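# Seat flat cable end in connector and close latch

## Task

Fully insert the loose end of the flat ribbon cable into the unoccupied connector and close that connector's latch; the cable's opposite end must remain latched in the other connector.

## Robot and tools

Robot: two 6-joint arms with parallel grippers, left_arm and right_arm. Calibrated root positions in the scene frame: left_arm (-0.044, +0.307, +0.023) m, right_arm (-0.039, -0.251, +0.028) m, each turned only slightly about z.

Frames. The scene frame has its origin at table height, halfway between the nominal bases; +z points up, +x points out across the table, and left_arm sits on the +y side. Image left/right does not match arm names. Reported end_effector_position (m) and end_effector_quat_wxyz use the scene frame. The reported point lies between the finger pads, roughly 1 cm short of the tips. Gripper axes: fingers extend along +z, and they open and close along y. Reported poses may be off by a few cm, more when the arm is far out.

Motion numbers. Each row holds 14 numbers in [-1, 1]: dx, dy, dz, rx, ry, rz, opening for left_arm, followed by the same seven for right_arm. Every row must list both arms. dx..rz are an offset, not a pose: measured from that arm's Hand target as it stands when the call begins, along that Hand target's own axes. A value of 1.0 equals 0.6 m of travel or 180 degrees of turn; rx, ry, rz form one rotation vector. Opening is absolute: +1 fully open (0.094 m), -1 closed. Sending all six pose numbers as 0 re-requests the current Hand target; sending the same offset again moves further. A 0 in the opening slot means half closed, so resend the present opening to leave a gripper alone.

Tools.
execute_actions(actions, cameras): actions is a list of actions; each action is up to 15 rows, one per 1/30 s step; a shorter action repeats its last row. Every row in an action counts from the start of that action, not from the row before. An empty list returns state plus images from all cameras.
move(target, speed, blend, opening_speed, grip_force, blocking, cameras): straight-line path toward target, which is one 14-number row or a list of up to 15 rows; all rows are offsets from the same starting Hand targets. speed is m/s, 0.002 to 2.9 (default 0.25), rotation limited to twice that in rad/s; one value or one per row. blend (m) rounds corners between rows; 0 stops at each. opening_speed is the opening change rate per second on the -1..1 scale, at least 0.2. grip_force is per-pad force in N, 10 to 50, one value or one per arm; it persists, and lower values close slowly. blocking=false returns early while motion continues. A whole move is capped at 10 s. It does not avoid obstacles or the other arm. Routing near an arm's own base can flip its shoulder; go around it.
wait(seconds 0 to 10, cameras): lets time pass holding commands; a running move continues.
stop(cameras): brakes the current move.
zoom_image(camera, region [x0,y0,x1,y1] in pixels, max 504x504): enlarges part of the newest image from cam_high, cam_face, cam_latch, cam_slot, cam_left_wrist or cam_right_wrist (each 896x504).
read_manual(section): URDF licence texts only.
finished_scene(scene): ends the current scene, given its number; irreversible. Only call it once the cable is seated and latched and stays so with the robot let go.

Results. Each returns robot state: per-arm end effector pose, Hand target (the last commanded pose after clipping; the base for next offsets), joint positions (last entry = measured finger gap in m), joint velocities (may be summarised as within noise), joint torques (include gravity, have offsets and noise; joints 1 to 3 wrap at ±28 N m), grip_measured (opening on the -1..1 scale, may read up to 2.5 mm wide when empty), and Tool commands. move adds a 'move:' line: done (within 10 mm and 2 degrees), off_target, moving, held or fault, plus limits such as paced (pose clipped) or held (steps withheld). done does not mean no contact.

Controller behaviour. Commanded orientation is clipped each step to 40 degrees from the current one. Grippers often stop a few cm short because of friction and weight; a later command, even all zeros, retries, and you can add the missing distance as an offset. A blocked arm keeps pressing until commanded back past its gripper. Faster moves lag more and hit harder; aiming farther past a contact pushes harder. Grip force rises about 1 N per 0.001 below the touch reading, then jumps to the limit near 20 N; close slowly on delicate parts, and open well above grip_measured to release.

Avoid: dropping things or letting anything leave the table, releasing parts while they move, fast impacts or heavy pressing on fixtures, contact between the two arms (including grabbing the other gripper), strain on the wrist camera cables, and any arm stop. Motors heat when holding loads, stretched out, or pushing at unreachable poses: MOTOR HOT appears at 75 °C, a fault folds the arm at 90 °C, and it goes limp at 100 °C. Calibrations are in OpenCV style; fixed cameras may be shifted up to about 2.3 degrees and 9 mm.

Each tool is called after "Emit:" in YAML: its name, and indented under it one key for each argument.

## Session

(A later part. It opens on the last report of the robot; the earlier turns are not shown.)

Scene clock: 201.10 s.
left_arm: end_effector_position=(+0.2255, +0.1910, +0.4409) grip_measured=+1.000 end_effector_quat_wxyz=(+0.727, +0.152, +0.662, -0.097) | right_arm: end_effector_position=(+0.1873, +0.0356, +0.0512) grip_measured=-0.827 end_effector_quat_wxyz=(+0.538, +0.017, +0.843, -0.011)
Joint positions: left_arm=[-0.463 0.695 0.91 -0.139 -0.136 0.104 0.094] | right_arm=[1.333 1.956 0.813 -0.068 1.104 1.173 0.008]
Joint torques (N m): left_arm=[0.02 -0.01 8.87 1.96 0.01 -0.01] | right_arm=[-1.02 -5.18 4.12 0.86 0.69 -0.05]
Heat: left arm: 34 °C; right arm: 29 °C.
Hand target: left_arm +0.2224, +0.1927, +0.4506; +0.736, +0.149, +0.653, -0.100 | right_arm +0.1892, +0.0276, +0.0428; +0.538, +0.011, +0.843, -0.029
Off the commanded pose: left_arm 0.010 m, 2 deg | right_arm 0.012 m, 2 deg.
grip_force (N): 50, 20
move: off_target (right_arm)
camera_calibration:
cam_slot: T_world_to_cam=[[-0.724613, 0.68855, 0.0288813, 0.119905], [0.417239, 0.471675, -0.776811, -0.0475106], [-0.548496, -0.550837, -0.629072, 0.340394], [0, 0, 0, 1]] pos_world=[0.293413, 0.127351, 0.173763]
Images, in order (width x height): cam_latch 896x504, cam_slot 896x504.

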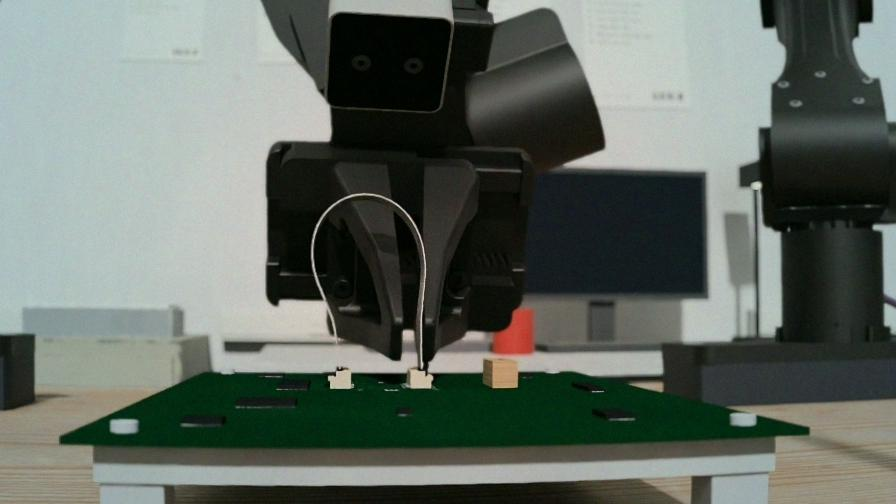

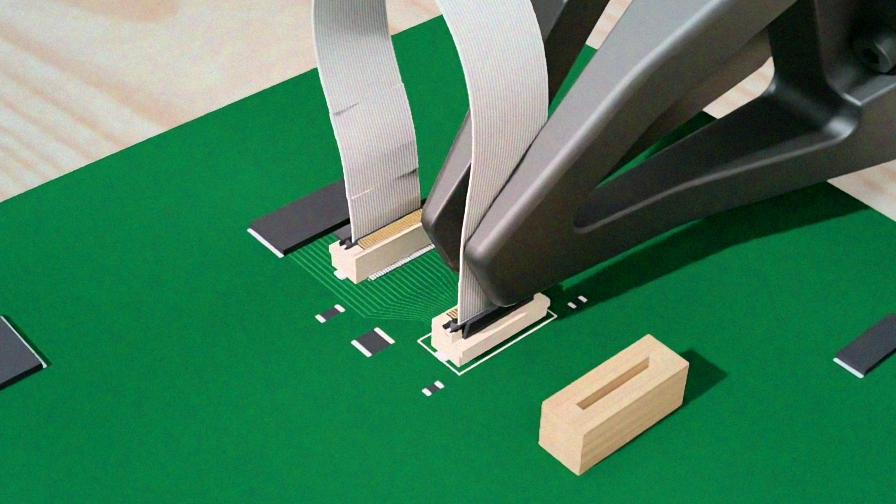

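Emit:
move:
  target: [0,0,0,0,0,0,1,0.0038,-0.0009,0.0018,0.001,0.0006,-0.0022,-0.76]
  speed: 0.008
  opening_speed: 0.2
  cameras: ["cam_latch","cam_slot"]

Emit:
zoom_image:
  camera: "cam_latch"
  region: [380, 315, 460, 395]

Emit:
zoom_image:
  camera: "cam_slot"
  region: [425, 225, 560, 345]

Scene clock: 202.50 s.
left_arm: end_effector_position=(+0.2255, +0.1910, +0.4409) grip_measured=+1.000 end_effector_quat_wxyz=(+0.727, +0.152, +0.662, -0.097) | right_arm: end_effector_position=(+0.1876, +0.0352, +0.0503) grip_measured=-0.763 end_effector_quat_wxyz=(+0.539, +0.017, +0.842, -0.012)
Joint positions: left_arm=[-0.463 0.695 0.91 -0.139 -0.136 0.104 0.094] | right_arm=[1.333 1.962 0.813 -0.064 1.108 1.173 0.011]
Joint torques (N m): left_arm=[0.01 0.06 8.91 1.94 0 -0.02] | right_arm=[-0.99 -5.05 4.11 0.82 0.62 -0.06]
Heat: left arm: 34 °C; right arm: 29 °C.
Hand target: left_arm +0.2224, +0.1927, +0.4506; +0.736, +0.149, +0.653, -0.100 | right_arm +0.1892, +0.0269, +0.0402; +0.537, +0.009, +0.843, -0.032
Off the commanded pose: left_arm 0.010 m, 2 deg | right_arm 0.013 m, 2 deg.
grip_force (N): 50, 20
move: off_target (right_arm)
camera_calibration:
cam_slot: T_world_to_cam=[[-0.724613, 0.68855, 0.0288813, 0.119905], [0.417239, 0.471675, -0.776811, -0.0475106], [-0.548496, -0.550837, -0.629072, 0.340394], [0, 0, 0, 1]] pos_world=[0.293413, 0.127351, 0.173763]
Images, in order (width x height): cam_latch 896x504, cam_slot 896x504.

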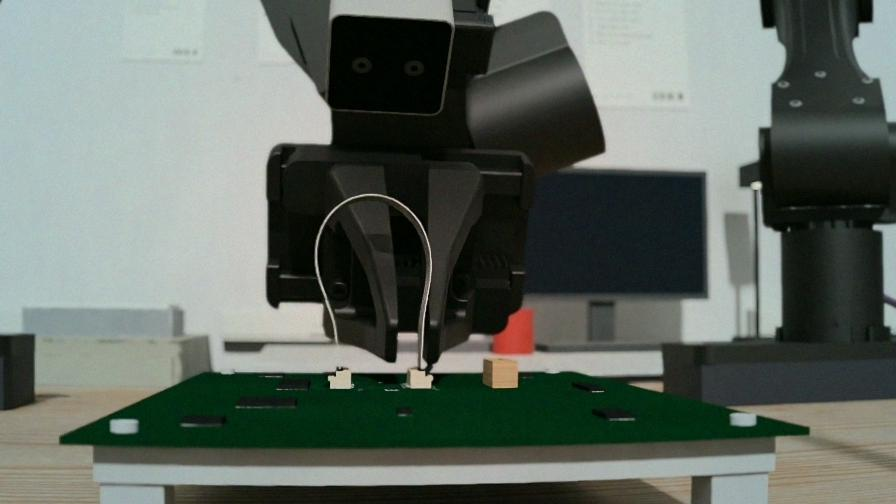

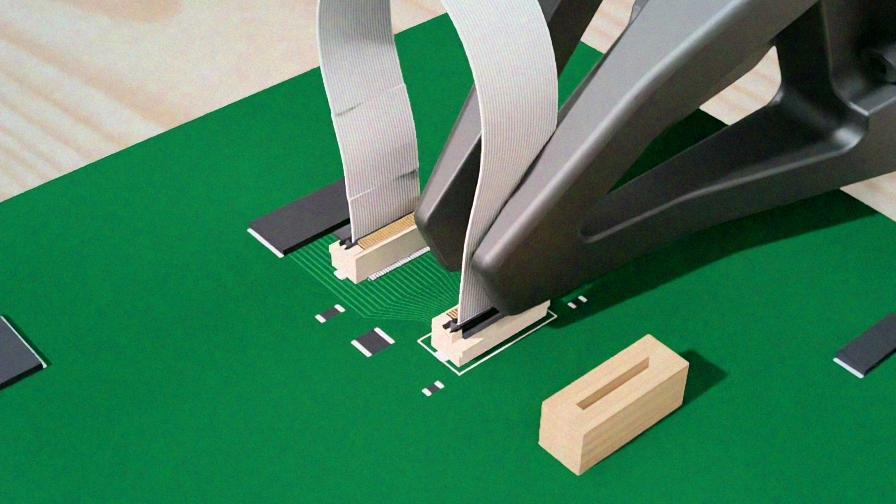

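Scaled by 6.300 from the camera's 896x504 image, which has a finer 1280x720 frame.

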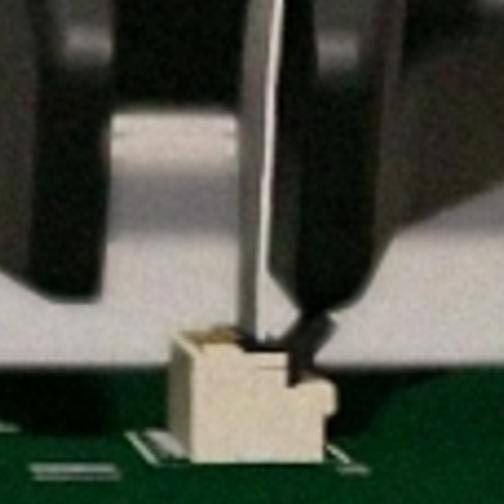

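Scaled by 3.733 from the camera's 896x504 image, which has a finer 1280x720 frame.

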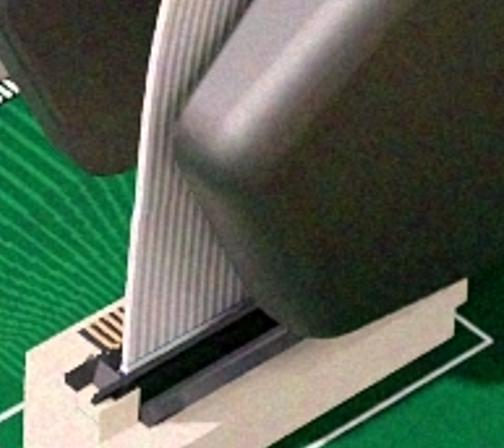

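Emit:
wait:
  seconds: 0
  cameras: ["cam_latch","cam_slot"]

Emit:
zoom_image:
  camera: "cam_latch"
  region: [380, 315, 460, 395]

Emit:
zoom_image:
  camera: "cam_slot"
  region: [300, 200, 500, 400]

Scene clock: 204.80 s.
left_arm: end_effector_position=(+0.2255, +0.1910, +0.4409) grip_measured=+1.000 end_effector_quat_wxyz=(+0.727, +0.152, +0.662, -0.097) | right_arm: end_effector_position=(+0.1876, +0.0352, +0.0503) grip_measured=-0.763 end_effector_quat_wxyz=(+0.539, +0.017, +0.842, -0.012)
Joint positions: left_arm=[-0.463 0.695 0.91 -0.139 -0.136 0.104 0.094] | right_arm=[1.333 1.962 0.813 -0.064 1.108 1.173 0.011]
Joint torques (N m): left_arm=[0.03 -0.03 8.92 1.94 0.01 -0.03] | right_arm=[-0.99 -5.08 4.07 0.82 0.62 -0.05]
Heat: left arm: 34 °C; right arm: 29 °C.
Hand target: left_arm +0.2224, +0.1927, +0.4506; +0.736, +0.149, +0.653, -0.100 | right_arm +0.1892, +0.0269, +0.0402; +0.537, +0.009, +0.843, -0.032
Tool commands: left_gripper/opening=+1.0 right_gripper/opening=-0.76
Off the commanded pose: left_arm 0.010 m, 2 deg | right_arm 0.013 m, 2 deg.
grip_force (N): 50, 20
camera_calibration:
cam_slot: T_world_to_cam=[[-0.724613, 0.68855, 0.0288813, 0.119905], [0.417239, 0.471675, -0.776811, -0.0475106], [-0.548496, -0.550837, -0.629072, 0.340394], [0, 0, 0, 1]] pos_world=[0.293413, 0.127351, 0.173763]
Images, in order (width x height): cam_latch 896x504, cam_slot 896x504.

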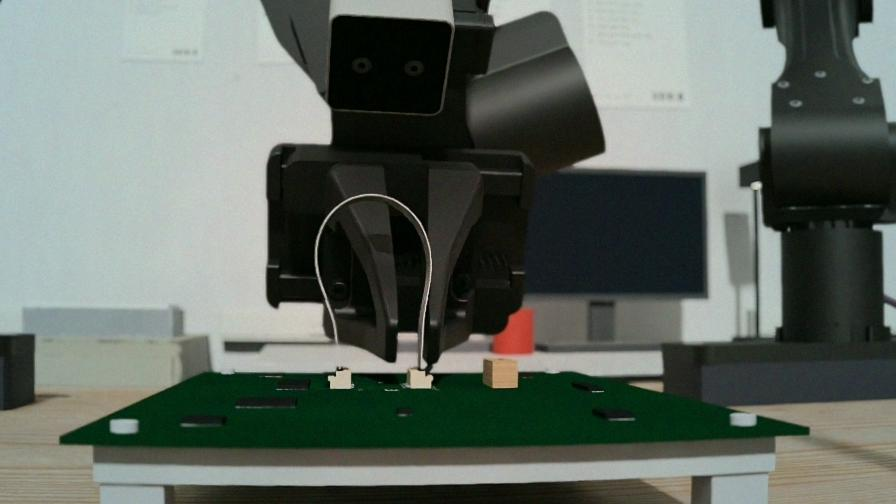

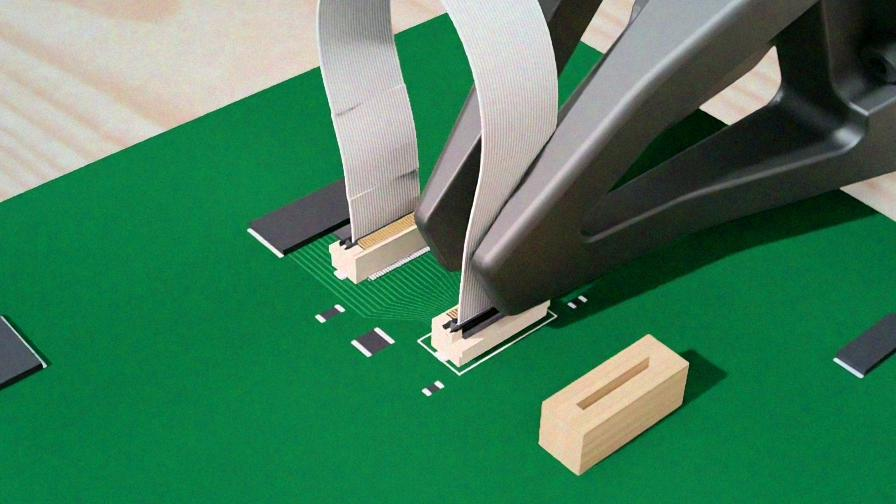

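Scaled by 6.300 from the camera's 896x504 image, which has a finer 1280x720 frame.

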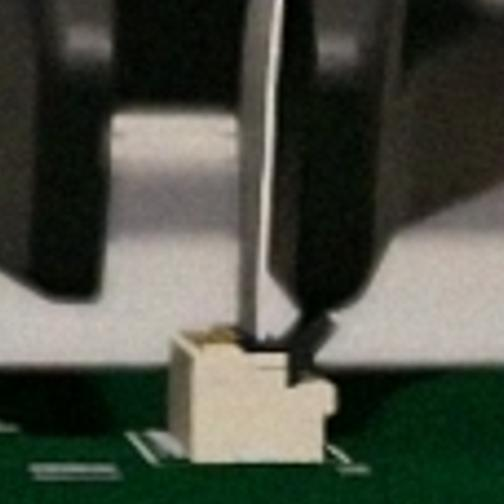

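Scaled by 2.520 from the camera's 896x504 image, which has a finer 1280x720 frame.

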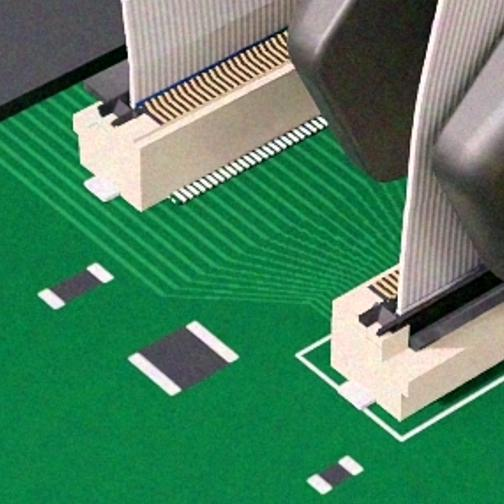

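Emit:
move:
  target: [0,0,0,0,0,0,1, 0.0056,-0.0015,0.0026,0.0015,0.0008,-0.0034,-0.72]
  speed: 0.008
  opening_speed: 0.2
  cameras: ["cam_latch"]

Emit:
zoom_image:
  camera: "cam_latch"
  region: [380, 315, 460, 395]

Scene clock: 206.23 s.
left_arm: end_effector_position=(+0.2255, +0.1910, +0.4409) grip_measured=+1.000 end_effector_quat_wxyz=(+0.727, +0.152, +0.662, -0.097) | right_arm: end_effector_position=(+0.1881, +0.0348, +0.0489) grip_measured=-0.723 end_effector_quat_wxyz=(+0.542, +0.017, +0.840, -0.014)
Joint positions: left_arm=[-0.463 0.695 0.91 -0.139 -0.136 0.104 0.094] | right_arm=[1.333 1.972 0.813 -0.057 1.116 1.173 0.013]
Joint torques (N m): left_arm=[-0.02 0.03 8.88 1.95 0 -0.03] | right_arm=[-1.07 -4.89 4.08 0.74 0.53 -0.07]
Heat: left arm: 34 °C; right arm: 29 °C.
Hand target: left_arm +0.2224, +0.1927, +0.4506; +0.736, +0.149, +0.653, -0.100 | right_arm +0.1891, +0.0258, +0.0365; +0.535, +0.006, +0.844, -0.037
Off the commanded pose: left_arm 0.010 m, 2 deg | right_arm 0.015 m, 3 deg.
grip_force (N): 50, 20
move: off_target (right_arm)
Images, in order (width x height): cam_latch 896x504.

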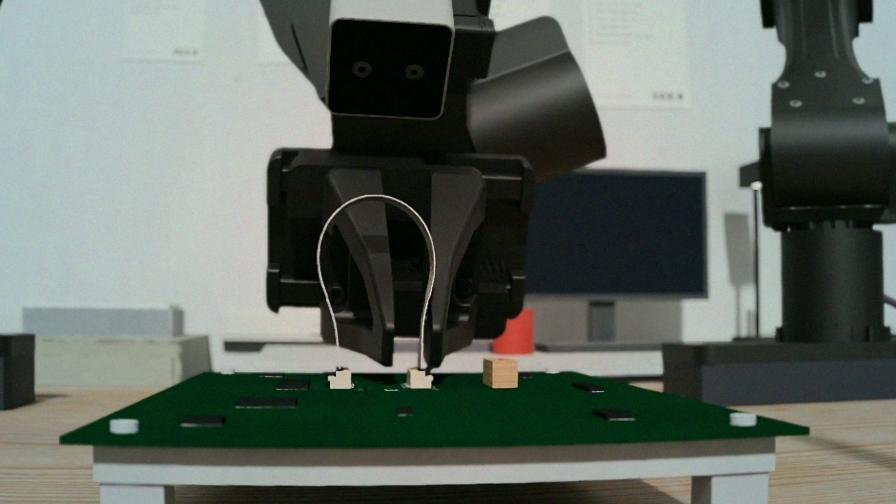

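Scaled by 6.300 from the camera's 896x504 image, which has a finer 1280x720 frame.

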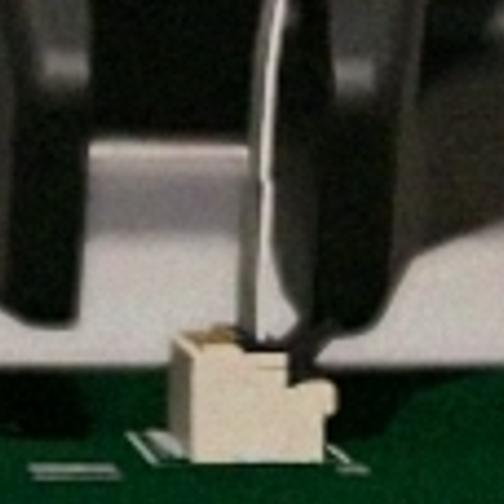

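Emit:
zoom_image:
  camera: "cam_latch"
  region: [400, 350, 450, 395]

Emit:
wait:
  seconds: 0
  cameras: ["cam_slot"]

Emit:
zoom_image:
  camera: "cam_slot"
  region: [420, 270, 580, 380]

Scaled by 10.080 from the camera's 896x504 image, which has a finer 1280x720 frame.

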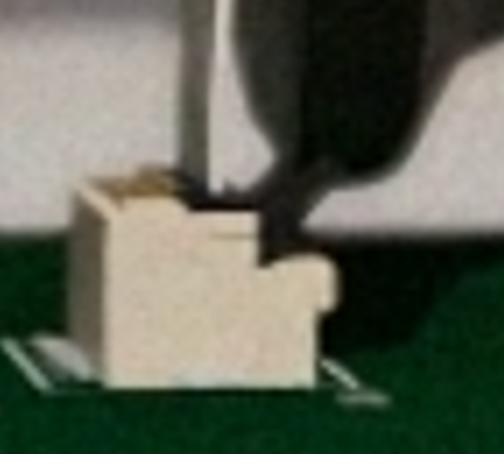

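Scene clock: 206.73 s.
left_arm: end_effector_position=(+0.2255, +0.1910, +0.4409) grip_measured=+1.000 end_effector_quat_wxyz=(+0.727, +0.152, +0.662, -0.097) | right_arm: end_effector_position=(+0.1881, +0.0348, +0.0489) grip_measured=-0.723 end_effector_quat_wxyz=(+0.542, +0.017, +0.840, -0.014)
Joint positions: left_arm=[-0.463 0.695 0.91 -0.139 -0.136 0.104 0.094] | right_arm=[1.333 1.972 0.813 -0.057 1.116 1.173 0.013]
Joint torques (N m): left_arm=[0.03 0.02 8.94 1.95 0 -0.01] | right_arm=[-1.03 -4.94 4.11 0.75 0.53 -0.06]
Heat: left arm: 34 °C; right arm: 29 °C.
Hand target: left_arm +0.2224, +0.1927, +0.4506; +0.736, +0.149, +0.653, -0.100 | right_arm +0.1891, +0.0258, +0.0365; +0.535, +0.006, +0.844, -0.037
Tool commands: left_gripper/opening=+1.0 right_gripper/opening=-0.72
Off the commanded pose: left_arm 0.010 m, 2 deg | right_arm 0.015 m, 3 deg.
grip_force (N): 50, 20
camera_calibration:
cam_slot: T_world_to_cam=[[-0.724613, 0.68855, 0.0288813, 0.119905], [0.417239, 0.471675, -0.776811, -0.0475106], [-0.548496, -0.550837, -0.629072, 0.340394], [0, 0, 0, 1]] pos_world=[0.293413, 0.127351, 0.173763]
Images, in order (width x height): cam_slot 896x504.

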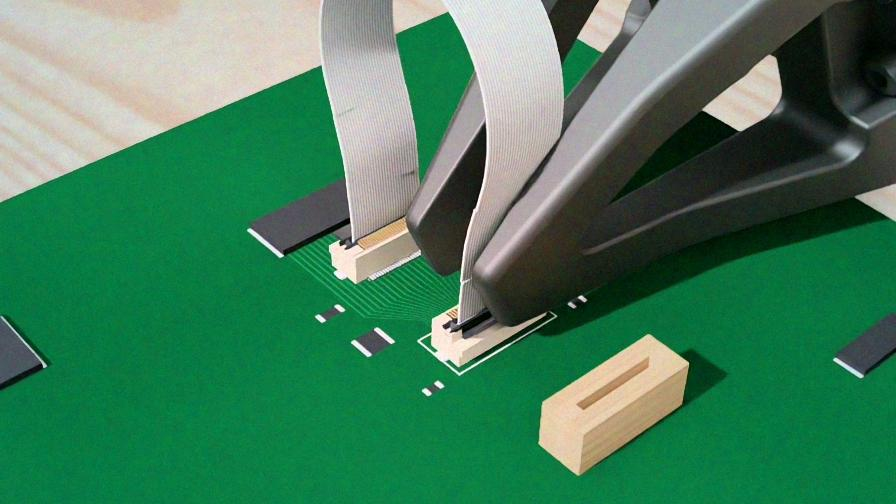

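Scaled by 3.150 from the camera's 896x504 image, which has a finer 1280x720 frame.

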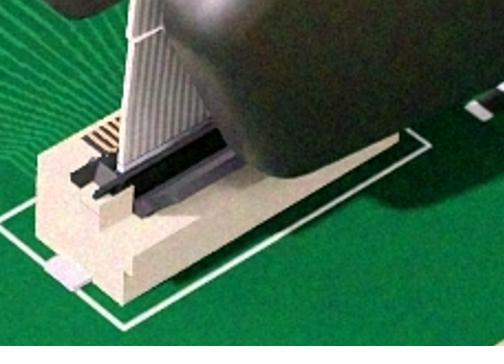

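Emit:
move:
  target: [0,0,0,0,0,0,1, 0.0042,-0.0011,0.0020,0.0011,0.0006,-0.0025,-0.70]
  speed: 0.008
  opening_speed: 0.2
  cameras: ["cam_latch","cam_slot"]

Emit:
zoom_image:
  camera: "cam_latch"
  region: [400, 350, 450, 395]

Emit:
zoom_image:
  camera: "cam_slot"
  region: [420, 270, 580, 380]

Scene clock: 208.87 s.
left_arm: end_effector_position=(+0.2255, +0.1910, +0.4409) grip_measured=+1.000 end_effector_quat_wxyz=(+0.727, +0.152, +0.662, -0.097) | right_arm: end_effector_position=(+0.1882, +0.0351, +0.0466) grip_measured=-0.703 end_effector_quat_wxyz=(+0.542, +0.017, +0.840, -0.015)
Joint positions: left_arm=[-0.463 0.695 0.91 -0.139 -0.136 0.104 0.094] | right_arm=[1.333 1.981 0.813 -0.048 1.116 1.173 0.014]
Joint torques (N m): left_arm=[-0.01 0.03 8.84 1.96 0.01 -0.03] | right_arm=[-1.14 -4.98 4.04 0.69 0.53 -0.09]
Heat: left arm: 34 °C; right arm: 29 °C.
Hand target: left_arm +0.2224, +0.1927, +0.4506; +0.736, +0.149, +0.653, -0.100 | right_arm +0.1891, +0.0250, +0.0339; +0.534, +0.003, +0.844, -0.041
Off the commanded pose: left_arm 0.010 m, 2 deg | right_arm 0.016 m, 4 deg.
grip_force (N): 50, 20
move: off_target (right_arm)
camera_calibration:
cam_slot: T_world_to_cam=[[-0.724613, 0.68855, 0.0288813, 0.119905], [0.417239, 0.471675, -0.776811, -0.0475106], [-0.548496, -0.550837, -0.629072, 0.340394], [0, 0, 0, 1]] pos_world=[0.293413, 0.127351, 0.173763]
Images, in order (width x height): cam_latch 896x504, cam_slot 896x504.

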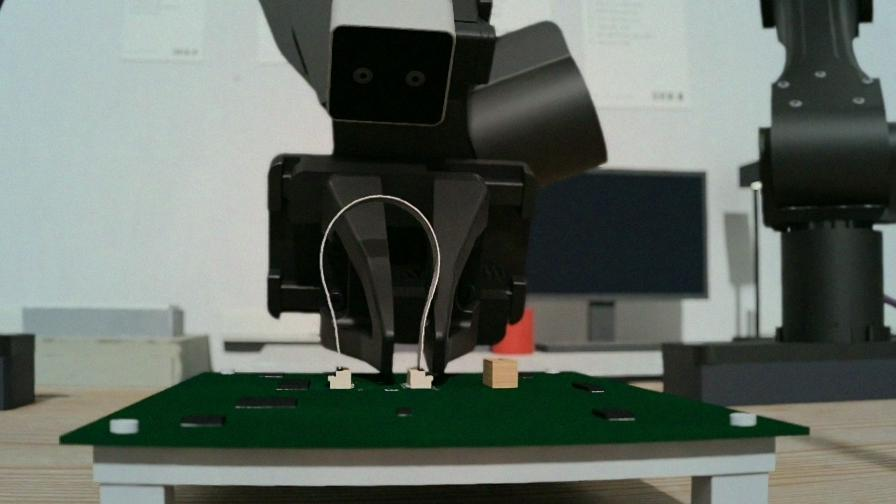

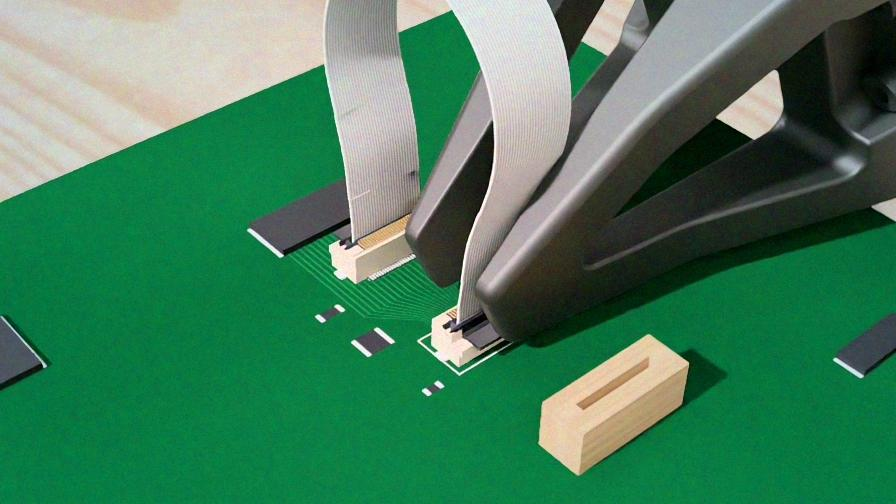

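Scaled by 10.080 from the camera's 896x504 image, which has a finer 1280x720 frame.

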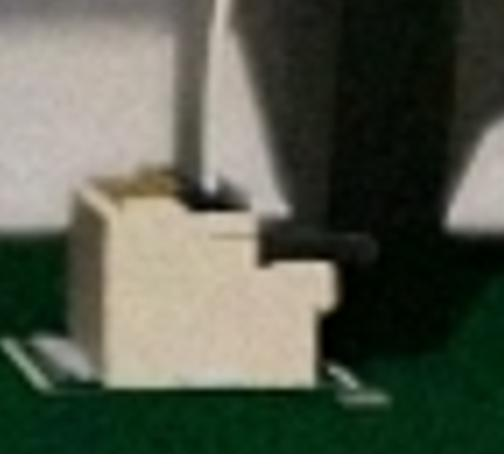

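Scaled by 3.150 from the camera's 896x504 image, which has a finer 1280x720 frame.

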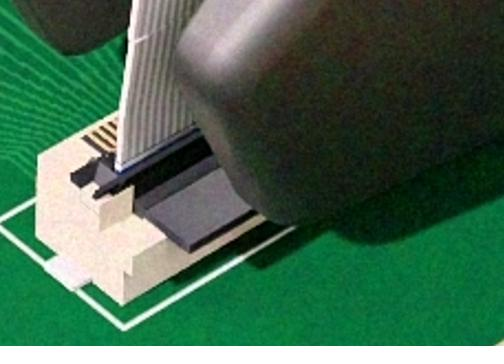

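Emit:
move:
  target: [0,0,0,0,0,0,1, 0.0042,-0.0011,0.0020,0.0011,0.0006,-0.0025,-0.70]
  speed: 0.008
  cameras: ["cam_latch","cam_face"]

Emit:
zoom_image:
  camera: "cam_latch"
  region: [400, 350, 450, 395]

Emit:
zoom_image:
  camera: "cam_latch"
  region: [315, 350, 365, 395]

Scene clock: 210.47 s.
left_arm: end_effector_position=(+0.2255, +0.1910, +0.4409) grip_measured=+1.000 end_effector_quat_wxyz=(+0.727, +0.152, +0.662, -0.097) | right_arm: end_effector_position=(+0.1886, +0.0350, +0.0464) grip_measured=-0.703 end_effector_quat_wxyz=(+0.544, +0.018, +0.838, -0.015)
Joint positions: left_arm=[-0.463 0.695 0.91 -0.139 -0.136 0.104 0.094] | right_arm=[1.333 1.985 0.813 -0.043 1.122 1.172 0.014]
Joint torques (N m): left_arm=[-0.01 0.02 8.91 1.95 0 -0.02] | right_arm=[-1.22 -4.71 3.99 0.63 0.45 -0.09]
Heat: left arm: 34 °C; right arm: 29 °C.
Hand target: left_arm +0.2224, +0.1927, +0.4506; +0.736, +0.149, +0.653, -0.100 | right_arm +0.1891, +0.0242, +0.0311; +0.533, +0.001, +0.845, -0.044
Off the commanded pose: left_arm 0.010 m, 2 deg | right_arm 0.019 m, 4 deg.
grip_force (N): 50, 20
move: off_target (right_arm)
Images, in order (width x height): cam_face 896x504, cam_latch 896x504.

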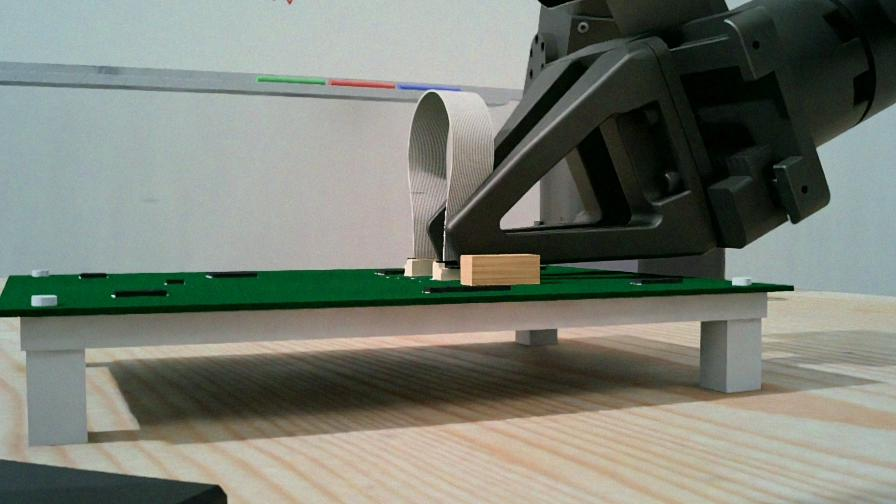

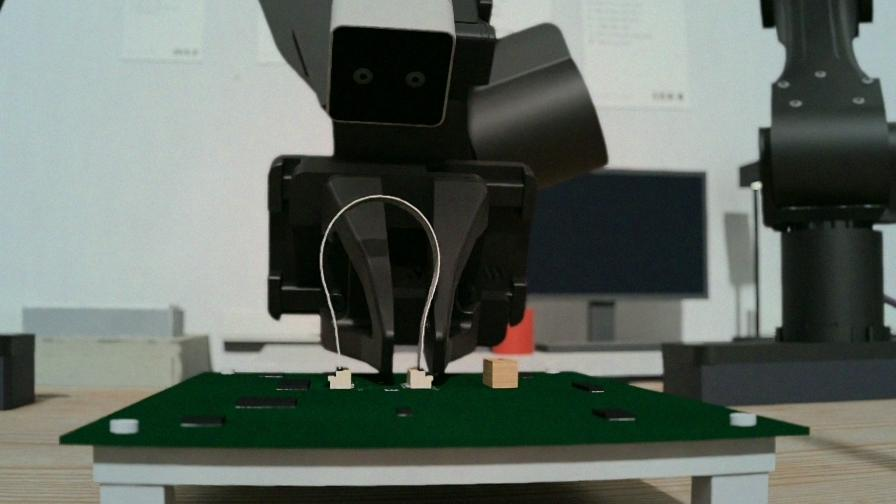

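Scaled by 10.080 from the camera's 896x504 image, which has a finer 1280x720 frame.

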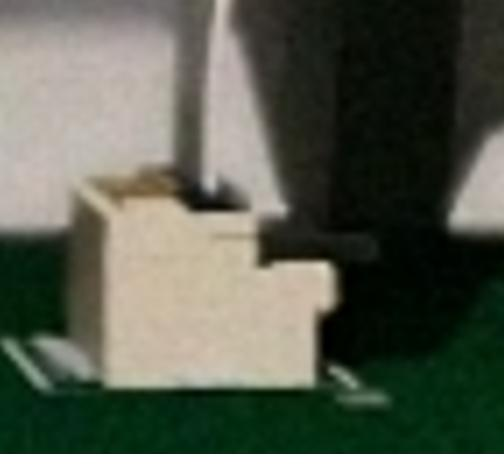

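Scaled by 10.080 from the camera's 896x504 image, which has a finer 1280x720 frame.

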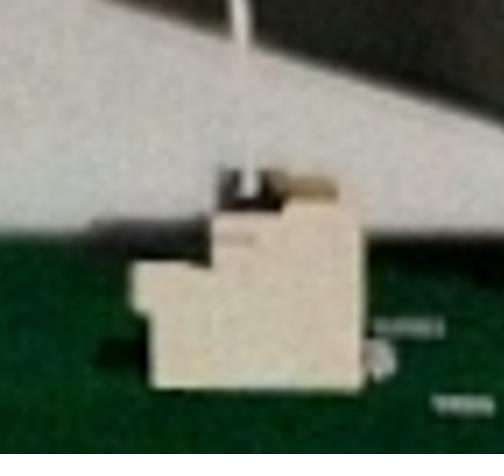

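Emit:
move:
  target: [0,0,0,0,0,0,1, -0.0367,0.009,-0.0176,-0.01,-0.0055,0.022,-0.64]
  speed: 0.03
  opening_speed: 0.2
  cameras: ["cam_latch","cam_slot"]

Emit:
zoom_image:
  camera: "cam_latch"
  region: [380, 315, 460, 395]

Scene clock: 213.43 s.
left_arm: end_effector_position=(+0.2255, +0.1910, +0.4409) grip_measured=+1.000 end_effector_quat_wxyz=(+0.727, +0.152, +0.662, -0.097) | right_arm: end_effector_position=(+0.1876, +0.0360, +0.0473) grip_measured=-0.643 end_effector_quat_wxyz=(+0.539, +0.017, +0.842, -0.012)
Joint positions: left_arm=[-0.463 0.695 0.91 -0.139 -0.136 0.104 0.094] | right_arm=[1.333 1.973 0.813 -0.052 1.107 1.172 0.017]
Joint torques (N m): left_arm=[-0.05 0.01 8.88 1.95 -0.01 -0.02] | right_arm=[-0.73 -9.31 3.97 0.73 0.69 -0.01]
Heat: left arm: 34 °C; right arm: 29 °C.
Hand target: left_arm +0.2224, +0.1927, +0.4506; +0.736, +0.149, +0.653, -0.100 | right_arm +0.1893, +0.0314, +0.0550; +0.542, +0.021, +0.840, -0.012
Off the commanded pose: left_arm 0.010 m, 2 deg | right_arm 0.009 m, 1 deg.
grip_force (N): 50, 20
move: done
camera_calibration:
cam_slot: T_world_to_cam=[[-0.724613, 0.68855, 0.0288813, 0.119905], [0.417239, 0.471675, -0.776811, -0.0475106], [-0.548496, -0.550837, -0.629072, 0.340394], [0, 0, 0, 1]] pos_world=[0.293413, 0.127351, 0.173763]
Images, in order (width x height): cam_latch 896x504, cam_slot 896x504.

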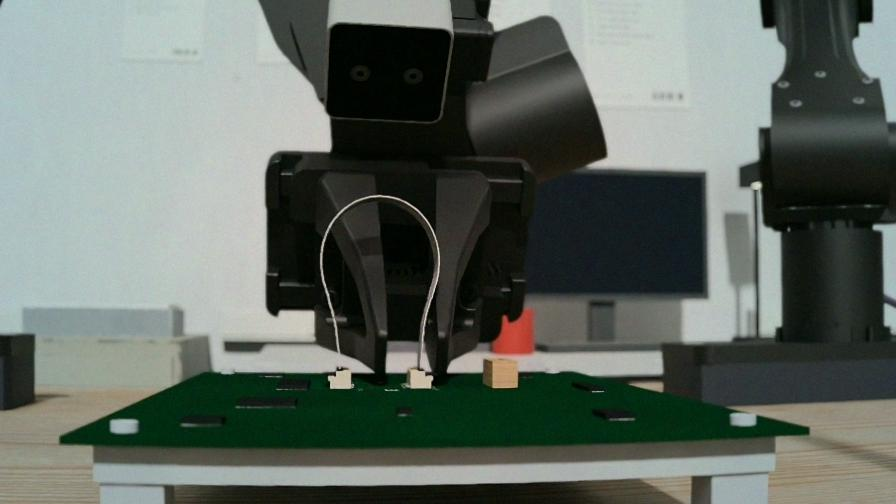

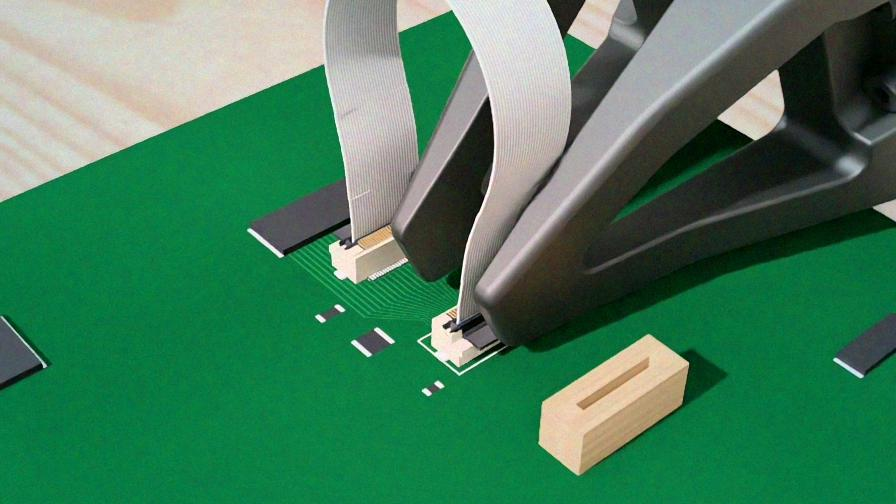

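Scaled by 6.300 from the camera's 896x504 image, which has a finer 1280x720 frame.

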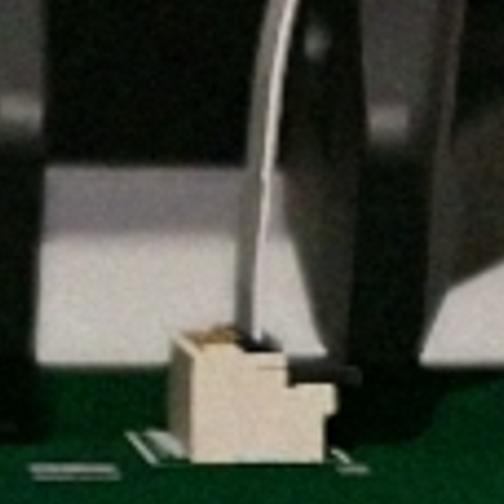

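Emit:
move:
  target: [0,0,0,0,0,0,1, -0.0141,0.0035,-0.0068,-0.0038,-0.0021,0.0085,-0.64]
  speed: 0.03
  cameras: ["cam_latch"]

Emit:
zoom_image:
  camera: "cam_latch"
  region: [380, 315, 460, 395]

Scene clock: 215.13 s.
left_arm: end_effector_position=(+0.2255, +0.1910, +0.4409) grip_measured=+1.000 end_effector_quat_wxyz=(+0.727, +0.152, +0.662, -0.097) | right_arm: end_effector_position=(+0.1877, +0.0388, +0.0557) grip_measured=-0.643 end_effector_quat_wxyz=(+0.539, +0.023, +0.842, +0.000)
Joint positions: left_arm=[-0.463 0.695 0.91 -0.139 -0.136 0.104 0.094] | right_arm=[1.333 1.943 0.813 -0.055 1.101 1.172 0.017]
Joint torques (N m): left_arm=[-0.06 0.02 8.87 1.94 -0.01 -0.02] | right_arm=[-0.51 -9.25 4.05 0.75 0.76 0.01]
Heat: left arm: 34 °C; right arm: 29 °C.
Hand target: left_arm +0.2224, +0.1927, +0.4506; +0.736, +0.149, +0.653, -0.100 | right_arm +0.1891, +0.0335, +0.0644; +0.545, +0.029, +0.838, +0.000
Off the commanded pose: left_arm 0.010 m, 2 deg | right_arm 0.010 m, 1 deg.
grip_force (N): 50, 20
move: done
Images, in order (width x height): cam_latch 896x504.

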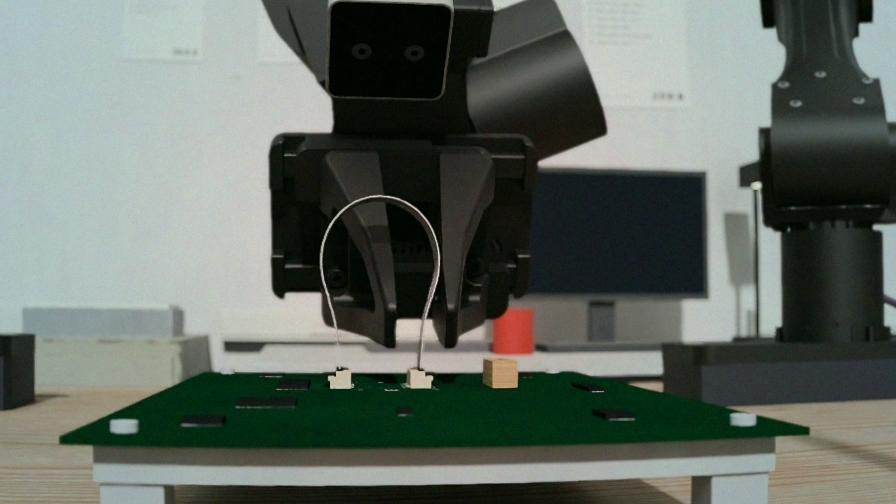

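Scaled by 6.300 from the camera's 896x504 image, which has a finer 1280x720 frame.

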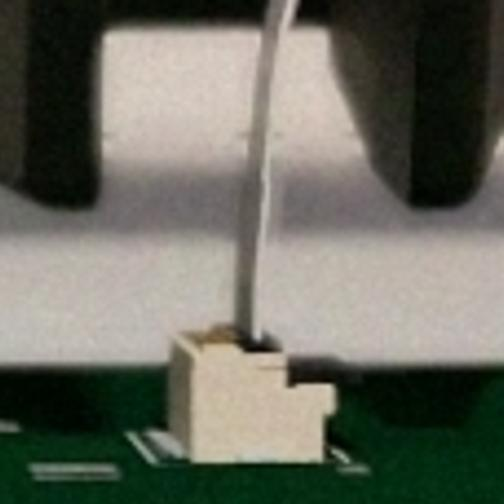

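Emit:
zoom_image:
  camera: "cam_latch"
  region: [400, 350, 450, 395]

Emit:
wait:
  seconds: 0
  cameras: ["cam_slot","cam_face"]

Emit:
zoom_image:
  camera: "cam_slot"
  region: [420, 260, 580, 370]

Scaled by 10.080 from the camera's 896x504 image, which has a finer 1280x720 frame.

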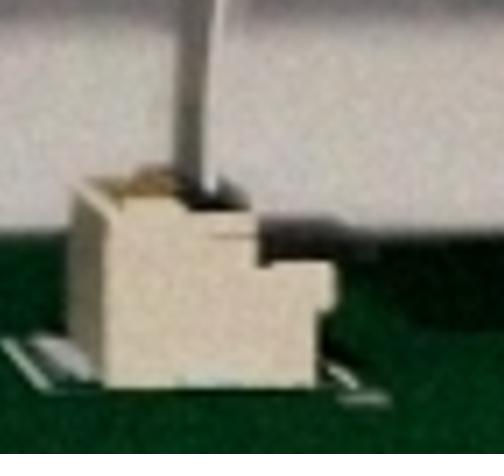

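Scene clock: 215.50 s.
left_arm: end_effector_position=(+0.2255, +0.1910, +0.4409) grip_measured=+1.000 end_effector_quat_wxyz=(+0.727, +0.152, +0.662, -0.097) | right_arm: end_effector_position=(+0.1877, +0.0387, +0.0556) grip_measured=-0.643 end_effector_quat_wxyz=(+0.539, +0.023, +0.842, +0.000)
Joint positions: left_arm=[-0.463 0.695 0.91 -0.139 -0.136 0.104 0.094] | right_arm=[1.333 1.943 0.813 -0.056 1.101 1.172 0.017]
Joint torques (N m): left_arm=[-0.03 0.02 8.85 1.94 0.01 -0.02] | right_arm=[-0.53 -9.21 4.04 0.78 0.76 0.01]
Heat: left arm: 34 °C; right arm: 29 °C.
Hand target: left_arm +0.2224, +0.1927, +0.4506; +0.736, +0.149, +0.653, -0.100 | right_arm +0.1891, +0.0335, +0.0644; +0.545, +0.029, +0.838, +0.000
Tool commands: left_gripper/opening=+1.0 right_gripper/opening=-0.64
Off the commanded pose: left_arm 0.010 m, 2 deg | right_arm 0.010 m, 1 deg.
grip_force (N): 50, 20
camera_calibration:
cam_slot: T_world_to_cam=[[-0.724613, 0.68855, 0.0288813, 0.119905], [0.417239, 0.471675, -0.776811, -0.0475106], [-0.548496, -0.550837, -0.629072, 0.340394], [0, 0, 0, 1]] pos_world=[0.293413, 0.127351, 0.173763]
Images, in order (width x height): cam_face 896x504, cam_slot 896x504.

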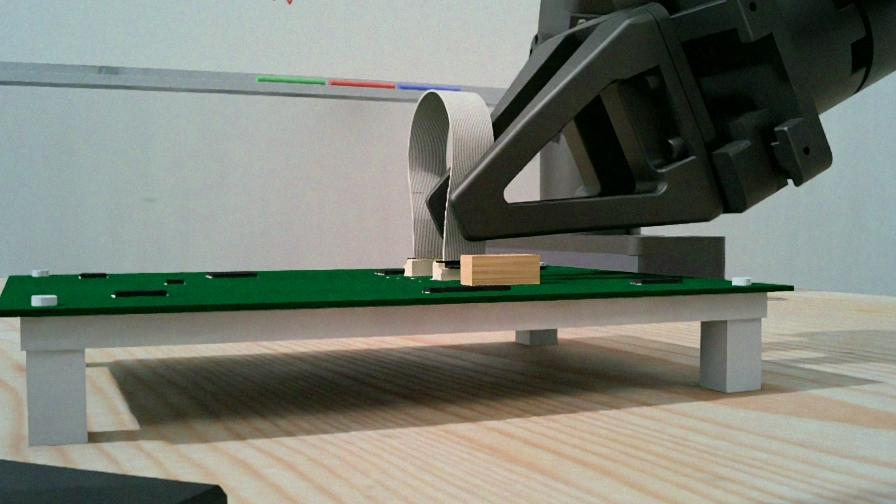

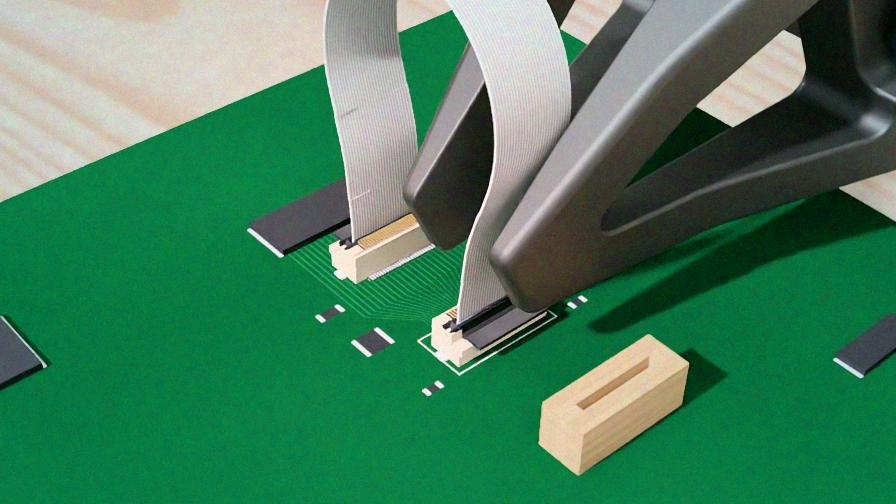

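Scaled by 3.150 from the camera's 896x504 image, which has a finer 1280x720 frame.

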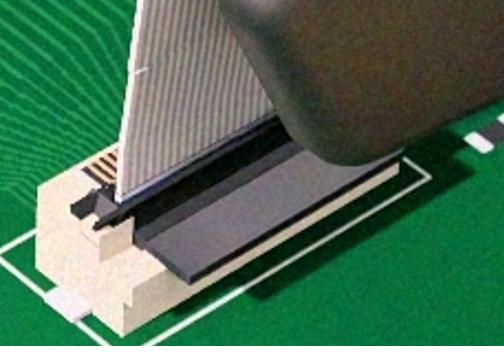

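Emit:
zoom_image:
  camera: "cam_slot"
  region: [430, 280, 530, 360]

Emit:
zoom_image:
  camera: "cam_slot"
  region: [320, 200, 440, 290]

Scaled by 5.040 from the camera's 896x504 image, which has a finer 1280x720 frame.

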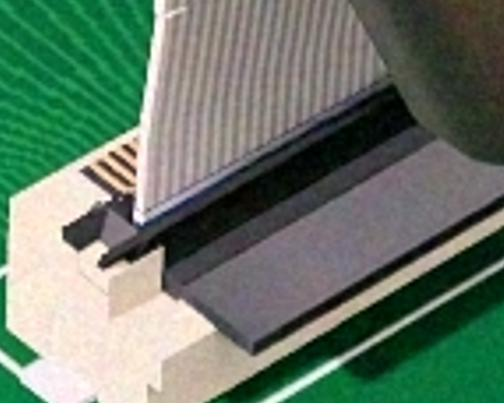

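Scaled by 4.200 from the camera's 896x504 image, which has a finer 1280x720 frame.

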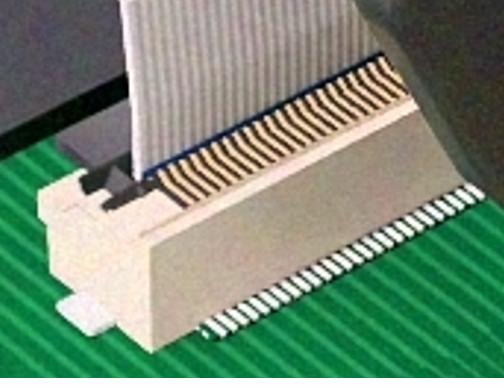

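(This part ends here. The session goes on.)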